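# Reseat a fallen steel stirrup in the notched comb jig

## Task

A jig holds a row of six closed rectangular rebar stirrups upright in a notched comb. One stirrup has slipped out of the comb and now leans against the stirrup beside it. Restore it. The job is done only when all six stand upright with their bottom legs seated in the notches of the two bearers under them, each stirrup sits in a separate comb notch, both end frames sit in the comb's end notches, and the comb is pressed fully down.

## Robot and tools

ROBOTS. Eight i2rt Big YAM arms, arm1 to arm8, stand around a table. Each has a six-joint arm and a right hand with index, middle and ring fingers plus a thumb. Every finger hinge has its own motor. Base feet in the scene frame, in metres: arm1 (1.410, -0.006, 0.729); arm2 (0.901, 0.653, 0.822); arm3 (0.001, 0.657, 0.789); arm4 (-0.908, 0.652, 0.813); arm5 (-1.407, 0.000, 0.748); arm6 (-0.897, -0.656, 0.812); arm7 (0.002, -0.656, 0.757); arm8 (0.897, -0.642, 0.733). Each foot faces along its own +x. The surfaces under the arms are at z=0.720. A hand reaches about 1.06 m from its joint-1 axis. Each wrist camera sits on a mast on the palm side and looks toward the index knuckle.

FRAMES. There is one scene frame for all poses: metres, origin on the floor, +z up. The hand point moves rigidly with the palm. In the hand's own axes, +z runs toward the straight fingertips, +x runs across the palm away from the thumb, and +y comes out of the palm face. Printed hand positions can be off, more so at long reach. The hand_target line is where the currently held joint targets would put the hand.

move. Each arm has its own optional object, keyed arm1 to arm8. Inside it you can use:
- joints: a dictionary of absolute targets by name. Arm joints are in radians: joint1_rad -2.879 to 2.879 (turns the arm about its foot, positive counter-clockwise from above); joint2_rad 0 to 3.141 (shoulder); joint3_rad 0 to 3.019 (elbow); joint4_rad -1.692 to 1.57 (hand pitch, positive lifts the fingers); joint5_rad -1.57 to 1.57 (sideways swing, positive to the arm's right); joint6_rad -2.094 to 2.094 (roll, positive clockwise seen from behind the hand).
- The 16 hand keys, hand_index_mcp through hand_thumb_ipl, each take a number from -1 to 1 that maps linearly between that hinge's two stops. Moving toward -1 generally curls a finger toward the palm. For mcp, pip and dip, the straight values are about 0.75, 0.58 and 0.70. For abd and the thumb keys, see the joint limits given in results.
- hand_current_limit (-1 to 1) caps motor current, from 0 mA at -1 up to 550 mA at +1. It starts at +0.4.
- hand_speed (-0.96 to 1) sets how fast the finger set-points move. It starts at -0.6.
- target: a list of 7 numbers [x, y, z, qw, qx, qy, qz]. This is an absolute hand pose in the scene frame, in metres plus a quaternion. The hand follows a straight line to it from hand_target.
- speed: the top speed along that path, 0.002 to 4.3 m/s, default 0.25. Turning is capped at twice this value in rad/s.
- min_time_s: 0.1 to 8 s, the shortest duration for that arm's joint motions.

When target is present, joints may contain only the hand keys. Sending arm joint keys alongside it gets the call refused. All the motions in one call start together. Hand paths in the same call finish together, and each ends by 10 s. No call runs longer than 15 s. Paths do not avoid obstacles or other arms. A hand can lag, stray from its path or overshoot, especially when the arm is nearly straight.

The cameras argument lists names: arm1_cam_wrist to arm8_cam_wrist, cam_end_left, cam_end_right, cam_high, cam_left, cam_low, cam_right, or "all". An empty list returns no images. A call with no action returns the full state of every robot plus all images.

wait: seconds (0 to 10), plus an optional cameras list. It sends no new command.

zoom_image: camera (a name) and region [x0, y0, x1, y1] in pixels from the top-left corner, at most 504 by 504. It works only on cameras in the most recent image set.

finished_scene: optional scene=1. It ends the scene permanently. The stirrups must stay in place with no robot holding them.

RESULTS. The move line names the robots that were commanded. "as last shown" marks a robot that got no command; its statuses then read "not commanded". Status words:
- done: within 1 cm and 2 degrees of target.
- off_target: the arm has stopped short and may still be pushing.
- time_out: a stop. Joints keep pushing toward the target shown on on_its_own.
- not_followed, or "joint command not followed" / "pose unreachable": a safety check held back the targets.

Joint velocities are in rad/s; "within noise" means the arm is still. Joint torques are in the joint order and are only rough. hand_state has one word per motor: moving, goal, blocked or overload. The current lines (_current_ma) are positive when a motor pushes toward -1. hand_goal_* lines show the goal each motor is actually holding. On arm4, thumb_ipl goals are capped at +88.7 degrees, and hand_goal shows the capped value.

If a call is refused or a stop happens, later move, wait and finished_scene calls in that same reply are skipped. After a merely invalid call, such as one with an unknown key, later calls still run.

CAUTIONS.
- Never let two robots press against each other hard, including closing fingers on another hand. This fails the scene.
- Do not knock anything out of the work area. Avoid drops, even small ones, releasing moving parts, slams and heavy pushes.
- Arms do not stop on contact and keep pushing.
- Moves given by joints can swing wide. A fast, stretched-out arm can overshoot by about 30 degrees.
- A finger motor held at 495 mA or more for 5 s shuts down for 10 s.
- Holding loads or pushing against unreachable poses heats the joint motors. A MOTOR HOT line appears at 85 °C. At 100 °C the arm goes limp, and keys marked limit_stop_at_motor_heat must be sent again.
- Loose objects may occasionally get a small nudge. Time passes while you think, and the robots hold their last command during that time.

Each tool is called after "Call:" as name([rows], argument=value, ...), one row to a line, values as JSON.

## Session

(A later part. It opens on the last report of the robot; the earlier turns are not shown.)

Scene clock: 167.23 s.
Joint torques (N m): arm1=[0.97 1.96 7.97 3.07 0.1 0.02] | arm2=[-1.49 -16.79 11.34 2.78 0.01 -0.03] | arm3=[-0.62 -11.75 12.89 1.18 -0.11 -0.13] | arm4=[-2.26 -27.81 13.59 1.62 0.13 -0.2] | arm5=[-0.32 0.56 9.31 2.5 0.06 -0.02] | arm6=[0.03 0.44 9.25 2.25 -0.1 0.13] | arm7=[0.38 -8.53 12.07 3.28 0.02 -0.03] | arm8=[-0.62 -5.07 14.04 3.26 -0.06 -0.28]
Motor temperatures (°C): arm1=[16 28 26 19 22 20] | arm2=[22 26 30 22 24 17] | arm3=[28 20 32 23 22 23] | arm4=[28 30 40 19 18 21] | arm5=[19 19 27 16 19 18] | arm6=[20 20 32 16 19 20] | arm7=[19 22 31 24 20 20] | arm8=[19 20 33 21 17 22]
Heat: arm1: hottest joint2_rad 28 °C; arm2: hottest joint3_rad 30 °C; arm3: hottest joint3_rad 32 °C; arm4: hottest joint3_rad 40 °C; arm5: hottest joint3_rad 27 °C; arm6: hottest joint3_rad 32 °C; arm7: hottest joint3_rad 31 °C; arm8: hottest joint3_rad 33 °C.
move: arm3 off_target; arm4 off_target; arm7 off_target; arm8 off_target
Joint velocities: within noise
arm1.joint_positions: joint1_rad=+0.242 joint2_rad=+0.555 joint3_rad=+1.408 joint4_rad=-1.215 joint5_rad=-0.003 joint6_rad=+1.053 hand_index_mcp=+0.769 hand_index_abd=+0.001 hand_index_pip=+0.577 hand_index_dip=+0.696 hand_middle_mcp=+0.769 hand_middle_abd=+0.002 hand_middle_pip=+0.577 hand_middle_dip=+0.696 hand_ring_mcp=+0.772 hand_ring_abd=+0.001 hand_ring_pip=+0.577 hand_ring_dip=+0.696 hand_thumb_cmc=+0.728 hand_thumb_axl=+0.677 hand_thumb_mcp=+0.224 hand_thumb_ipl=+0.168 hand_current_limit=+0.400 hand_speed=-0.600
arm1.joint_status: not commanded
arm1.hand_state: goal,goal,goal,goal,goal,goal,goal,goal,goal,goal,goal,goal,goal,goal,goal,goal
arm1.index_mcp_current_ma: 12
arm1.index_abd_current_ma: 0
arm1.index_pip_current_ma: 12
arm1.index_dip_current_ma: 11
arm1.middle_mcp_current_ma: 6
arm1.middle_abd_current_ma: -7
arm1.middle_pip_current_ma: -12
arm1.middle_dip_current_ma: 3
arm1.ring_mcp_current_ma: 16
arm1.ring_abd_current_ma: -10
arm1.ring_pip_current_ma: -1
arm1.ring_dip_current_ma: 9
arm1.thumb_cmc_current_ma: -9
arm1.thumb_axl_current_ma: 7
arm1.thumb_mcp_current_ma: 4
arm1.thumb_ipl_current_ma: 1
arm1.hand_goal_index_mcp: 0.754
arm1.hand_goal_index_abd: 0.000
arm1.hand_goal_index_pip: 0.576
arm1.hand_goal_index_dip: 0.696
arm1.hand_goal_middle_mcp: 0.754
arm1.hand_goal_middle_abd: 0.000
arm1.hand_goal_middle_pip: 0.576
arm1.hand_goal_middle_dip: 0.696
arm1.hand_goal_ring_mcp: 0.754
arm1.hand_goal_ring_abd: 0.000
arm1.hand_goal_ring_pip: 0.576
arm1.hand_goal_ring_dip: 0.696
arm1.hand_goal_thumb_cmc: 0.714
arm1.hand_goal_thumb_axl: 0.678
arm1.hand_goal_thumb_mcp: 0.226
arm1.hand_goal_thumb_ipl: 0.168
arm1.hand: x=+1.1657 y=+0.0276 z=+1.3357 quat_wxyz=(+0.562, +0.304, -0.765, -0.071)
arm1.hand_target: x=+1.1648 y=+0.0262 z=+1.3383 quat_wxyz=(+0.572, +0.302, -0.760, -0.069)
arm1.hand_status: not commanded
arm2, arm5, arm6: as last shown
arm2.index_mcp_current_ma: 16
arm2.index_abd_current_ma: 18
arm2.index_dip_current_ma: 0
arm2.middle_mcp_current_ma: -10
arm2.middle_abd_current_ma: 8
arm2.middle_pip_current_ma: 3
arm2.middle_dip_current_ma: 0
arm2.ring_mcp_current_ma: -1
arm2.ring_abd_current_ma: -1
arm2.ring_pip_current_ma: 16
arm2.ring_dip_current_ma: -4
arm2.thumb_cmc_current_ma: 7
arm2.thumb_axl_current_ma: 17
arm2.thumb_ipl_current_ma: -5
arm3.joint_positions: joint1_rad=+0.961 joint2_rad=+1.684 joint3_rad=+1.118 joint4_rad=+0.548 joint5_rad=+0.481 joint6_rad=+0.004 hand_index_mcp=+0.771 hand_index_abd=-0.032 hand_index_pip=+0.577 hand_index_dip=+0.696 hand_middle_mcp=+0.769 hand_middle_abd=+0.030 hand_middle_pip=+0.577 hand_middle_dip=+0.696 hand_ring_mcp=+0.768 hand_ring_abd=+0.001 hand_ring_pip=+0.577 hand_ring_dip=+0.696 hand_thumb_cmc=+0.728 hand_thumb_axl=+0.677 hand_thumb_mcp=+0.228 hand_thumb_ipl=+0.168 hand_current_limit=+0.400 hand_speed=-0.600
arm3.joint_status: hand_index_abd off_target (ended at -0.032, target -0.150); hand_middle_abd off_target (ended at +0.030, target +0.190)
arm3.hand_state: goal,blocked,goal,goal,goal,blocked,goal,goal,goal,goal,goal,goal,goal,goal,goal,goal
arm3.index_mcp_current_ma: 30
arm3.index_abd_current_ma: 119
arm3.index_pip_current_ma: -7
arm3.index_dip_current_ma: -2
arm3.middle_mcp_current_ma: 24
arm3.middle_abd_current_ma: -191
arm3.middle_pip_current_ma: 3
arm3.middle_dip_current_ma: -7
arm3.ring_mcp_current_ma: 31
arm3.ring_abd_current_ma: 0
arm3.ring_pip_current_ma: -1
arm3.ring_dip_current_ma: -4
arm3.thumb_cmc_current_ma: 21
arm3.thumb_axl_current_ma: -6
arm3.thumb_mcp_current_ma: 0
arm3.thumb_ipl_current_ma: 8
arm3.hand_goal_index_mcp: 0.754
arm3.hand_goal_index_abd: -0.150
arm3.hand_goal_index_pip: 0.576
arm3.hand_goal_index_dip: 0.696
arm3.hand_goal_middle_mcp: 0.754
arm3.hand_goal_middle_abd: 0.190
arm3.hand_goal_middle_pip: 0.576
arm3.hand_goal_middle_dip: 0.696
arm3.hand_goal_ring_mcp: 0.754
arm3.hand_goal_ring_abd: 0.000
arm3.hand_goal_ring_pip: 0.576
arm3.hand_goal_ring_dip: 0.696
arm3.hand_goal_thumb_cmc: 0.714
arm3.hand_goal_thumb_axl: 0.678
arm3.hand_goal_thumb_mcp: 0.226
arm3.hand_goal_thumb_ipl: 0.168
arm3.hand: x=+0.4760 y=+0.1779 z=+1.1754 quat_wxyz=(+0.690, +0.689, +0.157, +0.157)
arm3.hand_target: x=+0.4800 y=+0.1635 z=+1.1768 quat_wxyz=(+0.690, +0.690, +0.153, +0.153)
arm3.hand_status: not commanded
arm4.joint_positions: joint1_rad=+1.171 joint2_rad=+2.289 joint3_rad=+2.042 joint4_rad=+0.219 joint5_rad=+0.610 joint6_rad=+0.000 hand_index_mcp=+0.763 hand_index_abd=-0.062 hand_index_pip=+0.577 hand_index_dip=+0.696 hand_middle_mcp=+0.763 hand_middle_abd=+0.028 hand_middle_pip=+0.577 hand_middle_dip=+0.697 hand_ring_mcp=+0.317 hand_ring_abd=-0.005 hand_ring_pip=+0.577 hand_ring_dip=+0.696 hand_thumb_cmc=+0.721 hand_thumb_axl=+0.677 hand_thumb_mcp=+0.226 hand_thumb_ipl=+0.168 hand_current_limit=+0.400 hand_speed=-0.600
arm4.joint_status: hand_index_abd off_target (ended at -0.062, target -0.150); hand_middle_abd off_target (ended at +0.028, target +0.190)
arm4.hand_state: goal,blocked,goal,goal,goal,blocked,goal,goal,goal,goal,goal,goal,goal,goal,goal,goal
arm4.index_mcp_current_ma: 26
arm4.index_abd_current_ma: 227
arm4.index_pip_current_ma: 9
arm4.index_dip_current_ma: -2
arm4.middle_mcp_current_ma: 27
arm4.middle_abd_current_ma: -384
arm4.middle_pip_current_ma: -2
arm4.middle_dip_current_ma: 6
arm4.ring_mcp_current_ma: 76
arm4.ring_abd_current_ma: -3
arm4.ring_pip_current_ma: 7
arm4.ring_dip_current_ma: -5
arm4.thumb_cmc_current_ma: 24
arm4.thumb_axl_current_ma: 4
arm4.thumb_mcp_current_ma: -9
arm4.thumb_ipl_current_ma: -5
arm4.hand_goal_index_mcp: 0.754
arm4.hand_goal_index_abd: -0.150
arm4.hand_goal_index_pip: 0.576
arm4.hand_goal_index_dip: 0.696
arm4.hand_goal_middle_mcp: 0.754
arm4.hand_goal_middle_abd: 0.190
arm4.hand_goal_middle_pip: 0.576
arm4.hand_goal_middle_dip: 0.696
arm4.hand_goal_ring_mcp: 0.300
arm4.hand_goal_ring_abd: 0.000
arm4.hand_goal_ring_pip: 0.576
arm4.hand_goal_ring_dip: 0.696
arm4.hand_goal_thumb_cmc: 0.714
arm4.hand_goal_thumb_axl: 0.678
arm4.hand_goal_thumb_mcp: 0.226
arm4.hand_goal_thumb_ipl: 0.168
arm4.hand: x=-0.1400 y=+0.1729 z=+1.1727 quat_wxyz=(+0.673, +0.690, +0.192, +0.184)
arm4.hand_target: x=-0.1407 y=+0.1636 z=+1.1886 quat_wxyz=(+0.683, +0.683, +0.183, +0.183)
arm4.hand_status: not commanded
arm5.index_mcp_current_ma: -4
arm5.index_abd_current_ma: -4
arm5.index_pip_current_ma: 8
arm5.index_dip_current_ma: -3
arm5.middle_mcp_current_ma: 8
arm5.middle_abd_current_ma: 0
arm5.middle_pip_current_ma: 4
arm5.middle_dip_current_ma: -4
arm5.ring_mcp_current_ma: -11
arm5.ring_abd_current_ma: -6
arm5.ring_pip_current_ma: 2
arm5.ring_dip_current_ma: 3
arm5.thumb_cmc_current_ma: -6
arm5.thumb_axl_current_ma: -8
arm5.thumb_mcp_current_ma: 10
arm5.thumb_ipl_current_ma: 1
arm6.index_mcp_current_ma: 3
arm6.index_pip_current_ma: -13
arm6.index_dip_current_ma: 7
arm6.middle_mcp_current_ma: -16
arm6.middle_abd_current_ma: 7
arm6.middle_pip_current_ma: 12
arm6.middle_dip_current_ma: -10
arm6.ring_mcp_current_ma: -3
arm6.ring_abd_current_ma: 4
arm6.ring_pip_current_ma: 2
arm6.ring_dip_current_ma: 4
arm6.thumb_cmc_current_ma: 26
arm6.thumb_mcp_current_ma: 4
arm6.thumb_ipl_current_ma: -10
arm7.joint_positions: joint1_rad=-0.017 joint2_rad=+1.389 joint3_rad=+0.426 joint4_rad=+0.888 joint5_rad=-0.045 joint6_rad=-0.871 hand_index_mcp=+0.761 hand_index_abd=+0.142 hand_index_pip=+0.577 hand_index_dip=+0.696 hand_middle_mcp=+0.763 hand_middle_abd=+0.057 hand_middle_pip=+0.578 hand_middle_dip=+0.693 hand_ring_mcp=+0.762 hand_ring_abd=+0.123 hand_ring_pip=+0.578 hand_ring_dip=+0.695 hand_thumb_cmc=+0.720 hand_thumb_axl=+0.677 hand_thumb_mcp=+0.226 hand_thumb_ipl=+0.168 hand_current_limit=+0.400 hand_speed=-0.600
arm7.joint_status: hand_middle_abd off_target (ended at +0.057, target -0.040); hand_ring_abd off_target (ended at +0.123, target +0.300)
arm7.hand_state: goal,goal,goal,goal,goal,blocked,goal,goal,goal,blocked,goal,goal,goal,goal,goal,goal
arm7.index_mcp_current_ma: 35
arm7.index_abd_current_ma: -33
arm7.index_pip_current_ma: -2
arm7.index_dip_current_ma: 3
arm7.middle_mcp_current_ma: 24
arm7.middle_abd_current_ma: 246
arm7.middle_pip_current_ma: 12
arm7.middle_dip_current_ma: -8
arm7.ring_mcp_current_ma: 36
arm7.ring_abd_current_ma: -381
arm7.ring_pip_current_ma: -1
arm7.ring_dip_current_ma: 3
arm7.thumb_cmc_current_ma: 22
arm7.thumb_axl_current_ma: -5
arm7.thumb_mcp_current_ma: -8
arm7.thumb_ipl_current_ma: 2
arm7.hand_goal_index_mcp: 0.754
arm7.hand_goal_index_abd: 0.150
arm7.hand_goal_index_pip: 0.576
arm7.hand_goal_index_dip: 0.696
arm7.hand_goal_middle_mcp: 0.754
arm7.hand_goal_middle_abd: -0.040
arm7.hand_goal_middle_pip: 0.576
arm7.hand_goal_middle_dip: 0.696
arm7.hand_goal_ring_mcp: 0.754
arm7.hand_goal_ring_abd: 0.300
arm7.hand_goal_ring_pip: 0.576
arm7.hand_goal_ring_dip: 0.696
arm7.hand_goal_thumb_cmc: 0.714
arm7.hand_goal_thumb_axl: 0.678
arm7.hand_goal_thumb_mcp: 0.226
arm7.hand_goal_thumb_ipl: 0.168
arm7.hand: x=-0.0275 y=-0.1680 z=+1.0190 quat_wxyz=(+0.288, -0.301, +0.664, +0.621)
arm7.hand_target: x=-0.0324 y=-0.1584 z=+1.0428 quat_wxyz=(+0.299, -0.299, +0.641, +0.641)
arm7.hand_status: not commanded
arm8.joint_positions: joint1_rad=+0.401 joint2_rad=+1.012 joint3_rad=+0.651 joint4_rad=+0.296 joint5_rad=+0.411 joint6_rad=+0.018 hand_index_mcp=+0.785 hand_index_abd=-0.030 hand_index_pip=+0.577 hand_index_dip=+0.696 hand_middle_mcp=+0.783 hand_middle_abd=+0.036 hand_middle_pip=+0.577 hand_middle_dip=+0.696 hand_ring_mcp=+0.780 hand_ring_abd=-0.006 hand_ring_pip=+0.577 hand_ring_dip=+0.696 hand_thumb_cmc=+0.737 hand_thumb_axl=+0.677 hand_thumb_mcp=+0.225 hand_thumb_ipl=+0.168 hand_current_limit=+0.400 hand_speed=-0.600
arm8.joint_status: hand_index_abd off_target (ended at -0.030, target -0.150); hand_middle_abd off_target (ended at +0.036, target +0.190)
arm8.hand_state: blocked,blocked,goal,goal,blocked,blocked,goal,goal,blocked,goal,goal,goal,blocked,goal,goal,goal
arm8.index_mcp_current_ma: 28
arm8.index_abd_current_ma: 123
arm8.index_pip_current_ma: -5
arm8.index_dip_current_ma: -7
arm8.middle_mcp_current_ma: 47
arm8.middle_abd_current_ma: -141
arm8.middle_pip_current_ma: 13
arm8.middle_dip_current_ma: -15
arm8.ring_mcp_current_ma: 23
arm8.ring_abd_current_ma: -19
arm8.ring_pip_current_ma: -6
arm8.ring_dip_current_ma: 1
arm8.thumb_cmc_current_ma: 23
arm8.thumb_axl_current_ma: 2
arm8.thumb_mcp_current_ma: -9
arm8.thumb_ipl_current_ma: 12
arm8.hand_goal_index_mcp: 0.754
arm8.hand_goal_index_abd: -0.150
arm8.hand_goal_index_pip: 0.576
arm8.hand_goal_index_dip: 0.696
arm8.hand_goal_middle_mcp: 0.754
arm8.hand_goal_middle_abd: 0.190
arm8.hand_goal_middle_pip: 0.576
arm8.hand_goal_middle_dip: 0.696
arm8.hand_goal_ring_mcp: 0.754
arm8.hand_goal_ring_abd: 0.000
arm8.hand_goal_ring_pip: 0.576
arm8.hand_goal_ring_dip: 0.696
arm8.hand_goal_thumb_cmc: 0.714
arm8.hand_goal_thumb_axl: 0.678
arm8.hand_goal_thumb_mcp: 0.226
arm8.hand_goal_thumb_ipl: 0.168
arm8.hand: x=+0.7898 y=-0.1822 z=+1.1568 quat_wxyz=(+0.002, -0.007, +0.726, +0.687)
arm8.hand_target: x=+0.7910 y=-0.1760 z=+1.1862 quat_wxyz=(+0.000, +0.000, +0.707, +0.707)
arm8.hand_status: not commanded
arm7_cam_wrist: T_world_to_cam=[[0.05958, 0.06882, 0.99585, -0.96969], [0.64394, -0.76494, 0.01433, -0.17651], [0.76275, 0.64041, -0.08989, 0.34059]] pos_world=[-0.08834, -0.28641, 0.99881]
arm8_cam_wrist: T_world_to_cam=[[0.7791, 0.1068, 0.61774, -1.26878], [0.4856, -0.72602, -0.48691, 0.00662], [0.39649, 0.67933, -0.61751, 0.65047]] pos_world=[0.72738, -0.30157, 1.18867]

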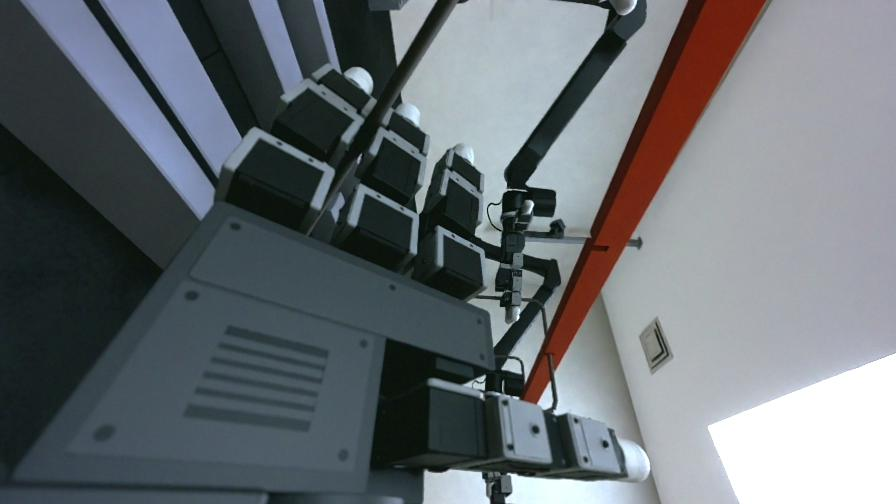

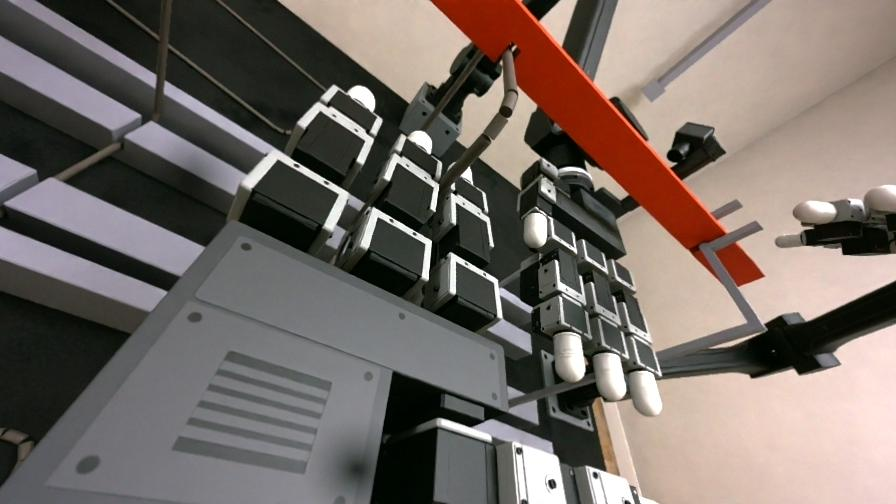

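Call:
move(arm4={"joints": {"hand_middle_abd": 0.12}}, arm7={"target": [0.0, -0.158, 1.066, 0.2648, -0.2648, 0.6556, 0.6556], "speed": 0.05}, cameras=["arm7_cam_wrist", "cam_right", "cam_left"])

Call:
zoom_image(camera="arm7_cam_wrist", region=[280, 0, 580, 250])

Call:
zoom_image(camera="cam_right", region=[110, 150, 340, 350])

Scene clock: 171.13 s.
Joint torques (N m): arm1=[1.9 2.26 8.12 3.08 0.08 0.03] | arm2=[-1.44 -16.73 11.33 2.81 0.01 -0.02] | arm3=[-0.67 -11.81 12.89 1.18 -0.11 -0.13] | arm4=[-1.2 -28.34 13.9 1.32 0.13 -0.16] | arm5=[-0.32 0.56 9.31 2.5 0.06 -0.02] | arm6=[-0.03 0.44 9.25 2.26 -0.1 0.13] | arm7=[-2.32 -11.16 13.2 2.58 -0.03 0.28] | arm8=[-0.62 -4.89 14.05 3.23 -0.06 -0.28]
Motor temperatures (°C): arm1=[16 28 26 19 22 20] | arm2=[22 26 30 22 24 17] | arm3=[28 21 33 23 22 23] | arm4=[28 30 40 19 18 21] | arm5=[19 19 27 16 19 18] | arm6=[20 20 32 16 19 20] | arm7=[19 22 31 24 20 20] | arm8=[19 20 33 21 17 22]
Heat: arm1: hottest joint2_rad 28 °C; arm2: hottest joint3_rad 30 °C; arm3: hottest joint3_rad 33 °C; arm4: hottest joint3_rad 40 °C; arm5: hottest joint3_rad 27 °C; arm6: hottest joint3_rad 32 °C; arm7: hottest joint3_rad 31 °C; arm8: hottest joint3_rad 33 °C.
move: arm4 off_target; arm7 off_target
Joint velocities: within noise
arm1, arm3, arm5, arm6, arm8: as last shown
arm1.index_mcp_current_ma: 14
arm1.index_abd_current_ma: 10
arm1.index_pip_current_ma: -4
arm1.index_dip_current_ma: 13
arm1.middle_mcp_current_ma: 8
arm1.middle_abd_current_ma: -10
arm1.middle_dip_current_ma: 8
arm1.ring_mcp_current_ma: 8
arm1.ring_dip_current_ma: 10
arm1.thumb_cmc_current_ma: -5
arm1.thumb_axl_current_ma: 11
arm1.thumb_mcp_current_ma: -3
arm1.thumb_ipl_current_ma: -9
arm2.joint_positions: joint1_rad=+0.143 joint2_rad=+1.835 joint3_rad=+1.256 joint4_rad=+0.544 joint5_rad=+0.127 joint6_rad=+0.012 hand_index_mcp=+0.771 hand_index_abd=+0.005 hand_index_pip=+0.577 hand_index_dip=+0.696 hand_middle_mcp=+0.772 hand_middle_abd=+0.000 hand_middle_pip=+0.577 hand_middle_dip=+0.696 hand_ring_mcp=+0.772 hand_ring_abd=+0.002 hand_ring_pip=+0.577 hand_ring_dip=+0.696 hand_thumb_cmc=+0.728 hand_thumb_axl=+0.683 hand_thumb_mcp=-0.740 hand_thumb_ipl=+0.176 hand_current_limit=+0.400 hand_speed=-0.600
arm2.joint_status: not commanded
arm2.hand_state: goal,goal,goal,goal,goal,goal,goal,goal,goal,goal,goal,goal,goal,goal,blocked,goal
arm2.index_mcp_current_ma: 8
arm2.index_abd_current_ma: 12
arm2.index_pip_current_ma: -17
arm2.index_dip_current_ma: -1
arm2.middle_mcp_current_ma: 4
arm2.middle_abd_current_ma: 2
arm2.middle_pip_current_ma: 3
arm2.middle_dip_current_ma: 5
arm2.ring_mcp_current_ma: -2
arm2.ring_abd_current_ma: 8
arm2.ring_pip_current_ma: -2
arm2.ring_dip_current_ma: -14
arm2.thumb_cmc_current_ma: 15
arm2.thumb_axl_current_ma: 5
arm2.thumb_mcp_current_ma: 1
arm2.thumb_ipl_current_ma: -4
arm2.hand_goal_index_mcp: 0.754
arm2.hand_goal_index_abd: 0.000
arm2.hand_goal_index_pip: 0.576
arm2.hand_goal_index_dip: 0.696
arm2.hand_goal_middle_mcp: 0.754
arm2.hand_goal_middle_abd: 0.000
arm2.hand_goal_middle_pip: 0.576
arm2.hand_goal_middle_dip: 0.696
arm2.hand_goal_ring_mcp: 0.754
arm2.hand_goal_ring_abd: 0.000
arm2.hand_goal_ring_pip: 0.576
arm2.hand_goal_ring_dip: 0.696
arm2.hand_goal_thumb_cmc: 0.714
arm2.hand_goal_thumb_axl: 0.678
arm2.hand_goal_thumb_mcp: -0.780
arm2.hand_goal_thumb_ipl: 0.168
arm2.hand: x=+0.9652 y=-0.0976 z=+1.1684 quat_wxyz=(+0.695, +0.719, +0.006, +0.003)
arm2.hand_target: x=+0.9551 y=-0.1009 z=+1.1898 quat_wxyz=(+0.707, +0.707, +0.000, +0.000)
arm2.hand_status: not commanded
arm3.index_mcp_current_ma: 28
arm3.index_pip_current_ma: -8
arm3.index_dip_current_ma: 0
arm3.middle_mcp_current_ma: 25
arm3.middle_abd_current_ma: -194
arm3.middle_pip_current_ma: 2
arm3.middle_dip_current_ma: -9
arm3.ring_mcp_current_ma: 24
arm3.ring_abd_current_ma: 1
arm3.ring_pip_current_ma: -2
arm3.thumb_cmc_current_ma: 18
arm3.thumb_axl_current_ma: -1
arm3.thumb_mcp_current_ma: -5
arm3.thumb_ipl_current_ma: 15
arm4.joint_positions: joint1_rad=+1.171 joint2_rad=+2.289 joint3_rad=+2.042 joint4_rad=+0.219 joint5_rad=+0.611 joint6_rad=+0.000 hand_index_mcp=+0.764 hand_index_abd=-0.078 hand_index_pip=+0.577 hand_index_dip=+0.696 hand_middle_mcp=+0.762 hand_middle_abd=+0.028 hand_middle_pip=+0.576 hand_middle_dip=+0.691 hand_ring_mcp=+0.317 hand_ring_abd=-0.005 hand_ring_pip=+0.577 hand_ring_dip=+0.696 hand_thumb_cmc=+0.721 hand_thumb_axl=+0.677 hand_thumb_mcp=+0.226 hand_thumb_ipl=+0.168 hand_current_limit=+0.400 hand_speed=-0.600
arm4.joint_status: hand_middle_abd off_target (ended at +0.028, target +0.120)
arm4.hand_state: goal,blocked,goal,goal,goal,blocked,goal,goal,goal,goal,goal,goal,goal,goal,goal,goal
arm4.index_mcp_current_ma: 26
arm4.index_abd_current_ma: 179
arm4.index_pip_current_ma: 11
arm4.index_dip_current_ma: 11
arm4.middle_mcp_current_ma: 18
arm4.middle_abd_current_ma: -240
arm4.middle_pip_current_ma: -20
arm4.middle_dip_current_ma: -2
arm4.ring_mcp_current_ma: 88
arm4.ring_abd_current_ma: -16
arm4.ring_pip_current_ma: -8
arm4.ring_dip_current_ma: 4
arm4.thumb_cmc_current_ma: 27
arm4.thumb_axl_current_ma: 5
arm4.thumb_mcp_current_ma: -7
arm4.thumb_ipl_current_ma: -7
arm4.hand_goal_index_mcp: 0.754
arm4.hand_goal_index_abd: -0.150
arm4.hand_goal_index_pip: 0.576
arm4.hand_goal_index_dip: 0.696
arm4.hand_goal_middle_mcp: 0.754
arm4.hand_goal_middle_abd: 0.120
arm4.hand_goal_middle_pip: 0.576
arm4.hand_goal_middle_dip: 0.696
arm4.hand_goal_ring_mcp: 0.300
arm4.hand_goal_ring_abd: 0.000
arm4.hand_goal_ring_pip: 0.576
arm4.hand_goal_ring_dip: 0.696
arm4.hand_goal_thumb_cmc: 0.714
arm4.hand_goal_thumb_axl: 0.678
arm4.hand_goal_thumb_mcp: 0.226
arm4.hand_goal_thumb_ipl: 0.168
arm4.hand: x=-0.1405 y=+0.1723 z=+1.1727 quat_wxyz=(+0.673, +0.690, +0.191, +0.184)
arm4.hand_target: x=-0.1407 y=+0.1637 z=+1.1886 quat_wxyz=(+0.683, +0.683, +0.183, +0.183)
arm4.hand_status: not commanded
arm5.index_mcp_current_ma: 1
arm5.index_abd_current_ma: -2
arm5.index_pip_current_ma: 12
arm5.middle_mcp_current_ma: 5
arm5.middle_abd_current_ma: 4
arm5.middle_pip_current_ma: 1
arm5.middle_dip_current_ma: -11
arm5.ring_pip_current_ma: 0
arm5.ring_dip_current_ma: -6
arm5.thumb_cmc_current_ma: -8
arm5.thumb_axl_current_ma: -5
arm5.thumb_mcp_current_ma: 8
arm5.thumb_ipl_current_ma: 2
arm6.index_mcp_current_ma: 13
arm6.index_abd_current_ma: -6
arm6.index_pip_current_ma: -3
arm6.index_dip_current_ma: 1
arm6.middle_mcp_current_ma: -19
arm6.middle_abd_current_ma: -2
arm6.middle_pip_current_ma: 9
arm6.middle_dip_current_ma: 11
arm6.ring_mcp_current_ma: -5
arm6.ring_abd_current_ma: 5
arm6.ring_pip_current_ma: 15
arm6.ring_dip_current_ma: -12
arm6.thumb_cmc_current_ma: -11
arm6.thumb_axl_current_ma: -29
arm6.thumb_mcp_current_ma: 11
arm6.thumb_ipl_current_ma: 2
arm7.joint_positions: joint1_rad=-0.057 joint2_rad=+1.361 joint3_rad=+0.435 joint4_rad=+0.830 joint5_rad=-0.120 joint6_rad=-0.804 hand_index_mcp=+0.761 hand_index_abd=+0.142 hand_index_pip=+0.577 hand_index_dip=+0.696 hand_middle_mcp=+0.764 hand_middle_abd=+0.059 hand_middle_pip=+0.578 hand_middle_dip=+0.701 hand_ring_mcp=+0.766 hand_ring_abd=+0.119 hand_ring_pip=+0.579 hand_ring_dip=+0.696 hand_thumb_cmc=+0.720 hand_thumb_axl=+0.677 hand_thumb_mcp=+0.226 hand_thumb_ipl=+0.168 hand_current_limit=+0.400 hand_speed=-0.600
arm7.joint_status: not commanded
arm7.hand_state: goal,goal,goal,goal,goal,blocked,goal,goal,goal,blocked,goal,goal,goal,goal,goal,goal
arm7.index_mcp_current_ma: 34
arm7.index_abd_current_ma: -25
arm7.index_pip_current_ma: -3
arm7.index_dip_current_ma: 7
arm7.middle_mcp_current_ma: 27
arm7.middle_abd_current_ma: 252
arm7.middle_pip_current_ma: 14
arm7.middle_dip_current_ma: 20
arm7.ring_mcp_current_ma: 57
arm7.ring_abd_current_ma: -384
arm7.ring_pip_current_ma: 7
arm7.ring_dip_current_ma: 1
arm7.thumb_cmc_current_ma: 21
arm7.thumb_axl_current_ma: -9
arm7.thumb_mcp_current_ma: -8
arm7.thumb_ipl_current_ma: 1
arm7.hand_goal_index_mcp: 0.754
arm7.hand_goal_index_abd: 0.150
arm7.hand_goal_index_pip: 0.576
arm7.hand_goal_index_dip: 0.696
arm7.hand_goal_middle_mcp: 0.754
arm7.hand_goal_middle_abd: -0.040
arm7.hand_goal_middle_pip: 0.576
arm7.hand_goal_middle_dip: 0.696
arm7.hand_goal_ring_mcp: 0.754
arm7.hand_goal_ring_abd: 0.300
arm7.hand_goal_ring_pip: 0.576
arm7.hand_goal_ring_dip: 0.696
arm7.hand_goal_thumb_cmc: 0.714
arm7.hand_goal_thumb_axl: 0.678
arm7.hand_goal_thumb_mcp: 0.226
arm7.hand_goal_thumb_ipl: 0.168
arm7.hand: x=-0.0158 y=-0.1687 z=+1.0252 quat_wxyz=(+0.250, -0.291, +0.676, +0.629)
arm7.hand_target: x=-0.0005 y=-0.1607 z=+1.0656 quat_wxyz=(+0.265, -0.265, +0.655, +0.656)
arm7.hand_status: off_target (0.045 m and 5.1 deg from the pose sent, 0.055 m and 6.4 deg at the start)
arm8.index_mcp_current_ma: 30
arm8.index_abd_current_ma: 113
arm8.index_pip_current_ma: 8
arm8.index_dip_current_ma: 4
arm8.middle_mcp_current_ma: 39
arm8.middle_abd_current_ma: -136
arm8.middle_pip_current_ma: 7
arm8.middle_dip_current_ma: -23
arm8.ring_mcp_current_ma: 19
arm8.ring_abd_current_ma: 6
arm8.ring_pip_current_ma: -4
arm8.ring_dip_current_ma: -3
arm8.thumb_cmc_current_ma: 11
arm8.thumb_axl_current_ma: -9
arm8.thumb_mcp_current_ma: -1
arm8.thumb_ipl_current_ma: 22
pictures: arm7_cam_wrist, cam_left, cam_right
arm7_cam_wrist: T_world_to_cam=[[0.13174, 0.09276, 0.98694, -0.96215], [0.66651, -0.74526, -0.01892, -0.14687], [0.73376, 0.6603, -0.16, 0.40746]] pos_world=[-0.07434, -0.28926, 1.012]

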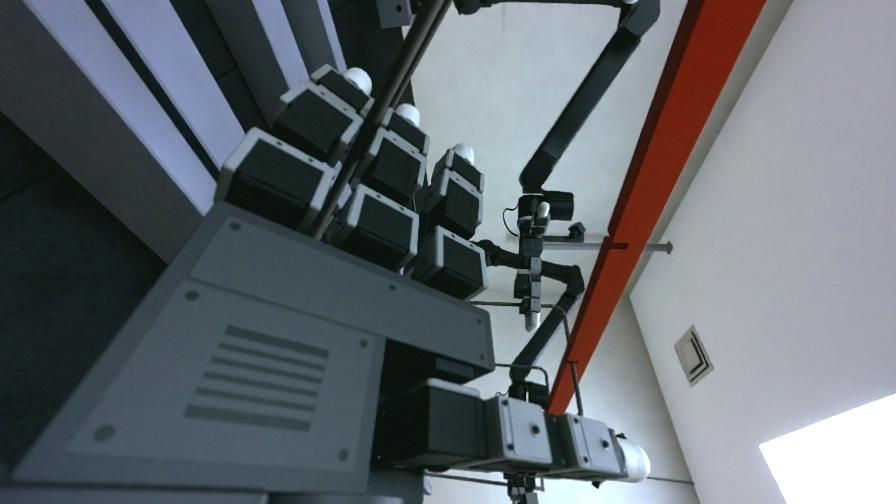

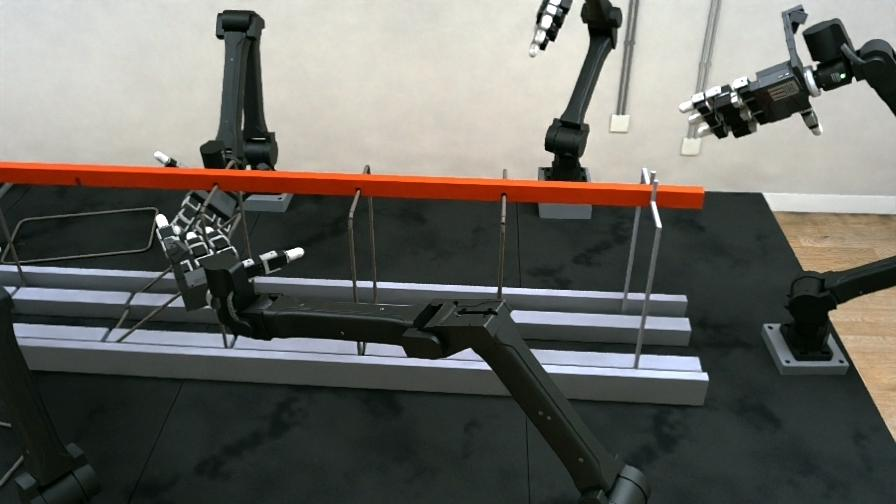

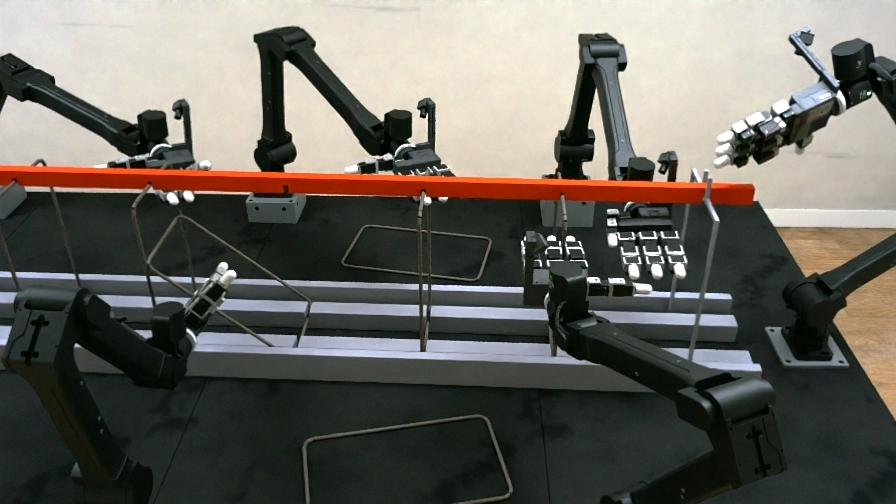

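Scaled by 1.680.

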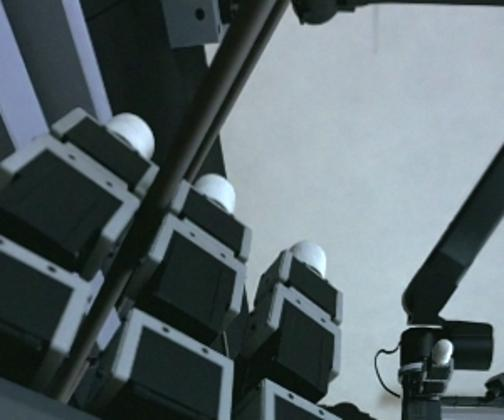

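Scaled by 2.191.

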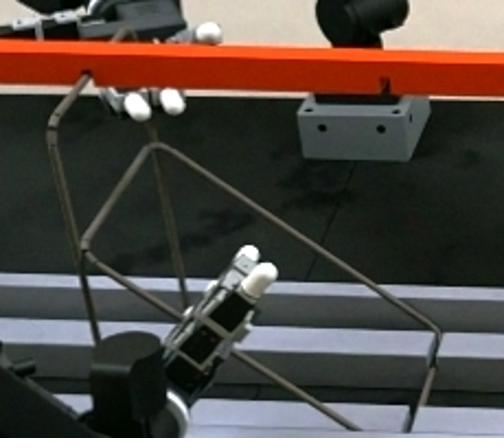

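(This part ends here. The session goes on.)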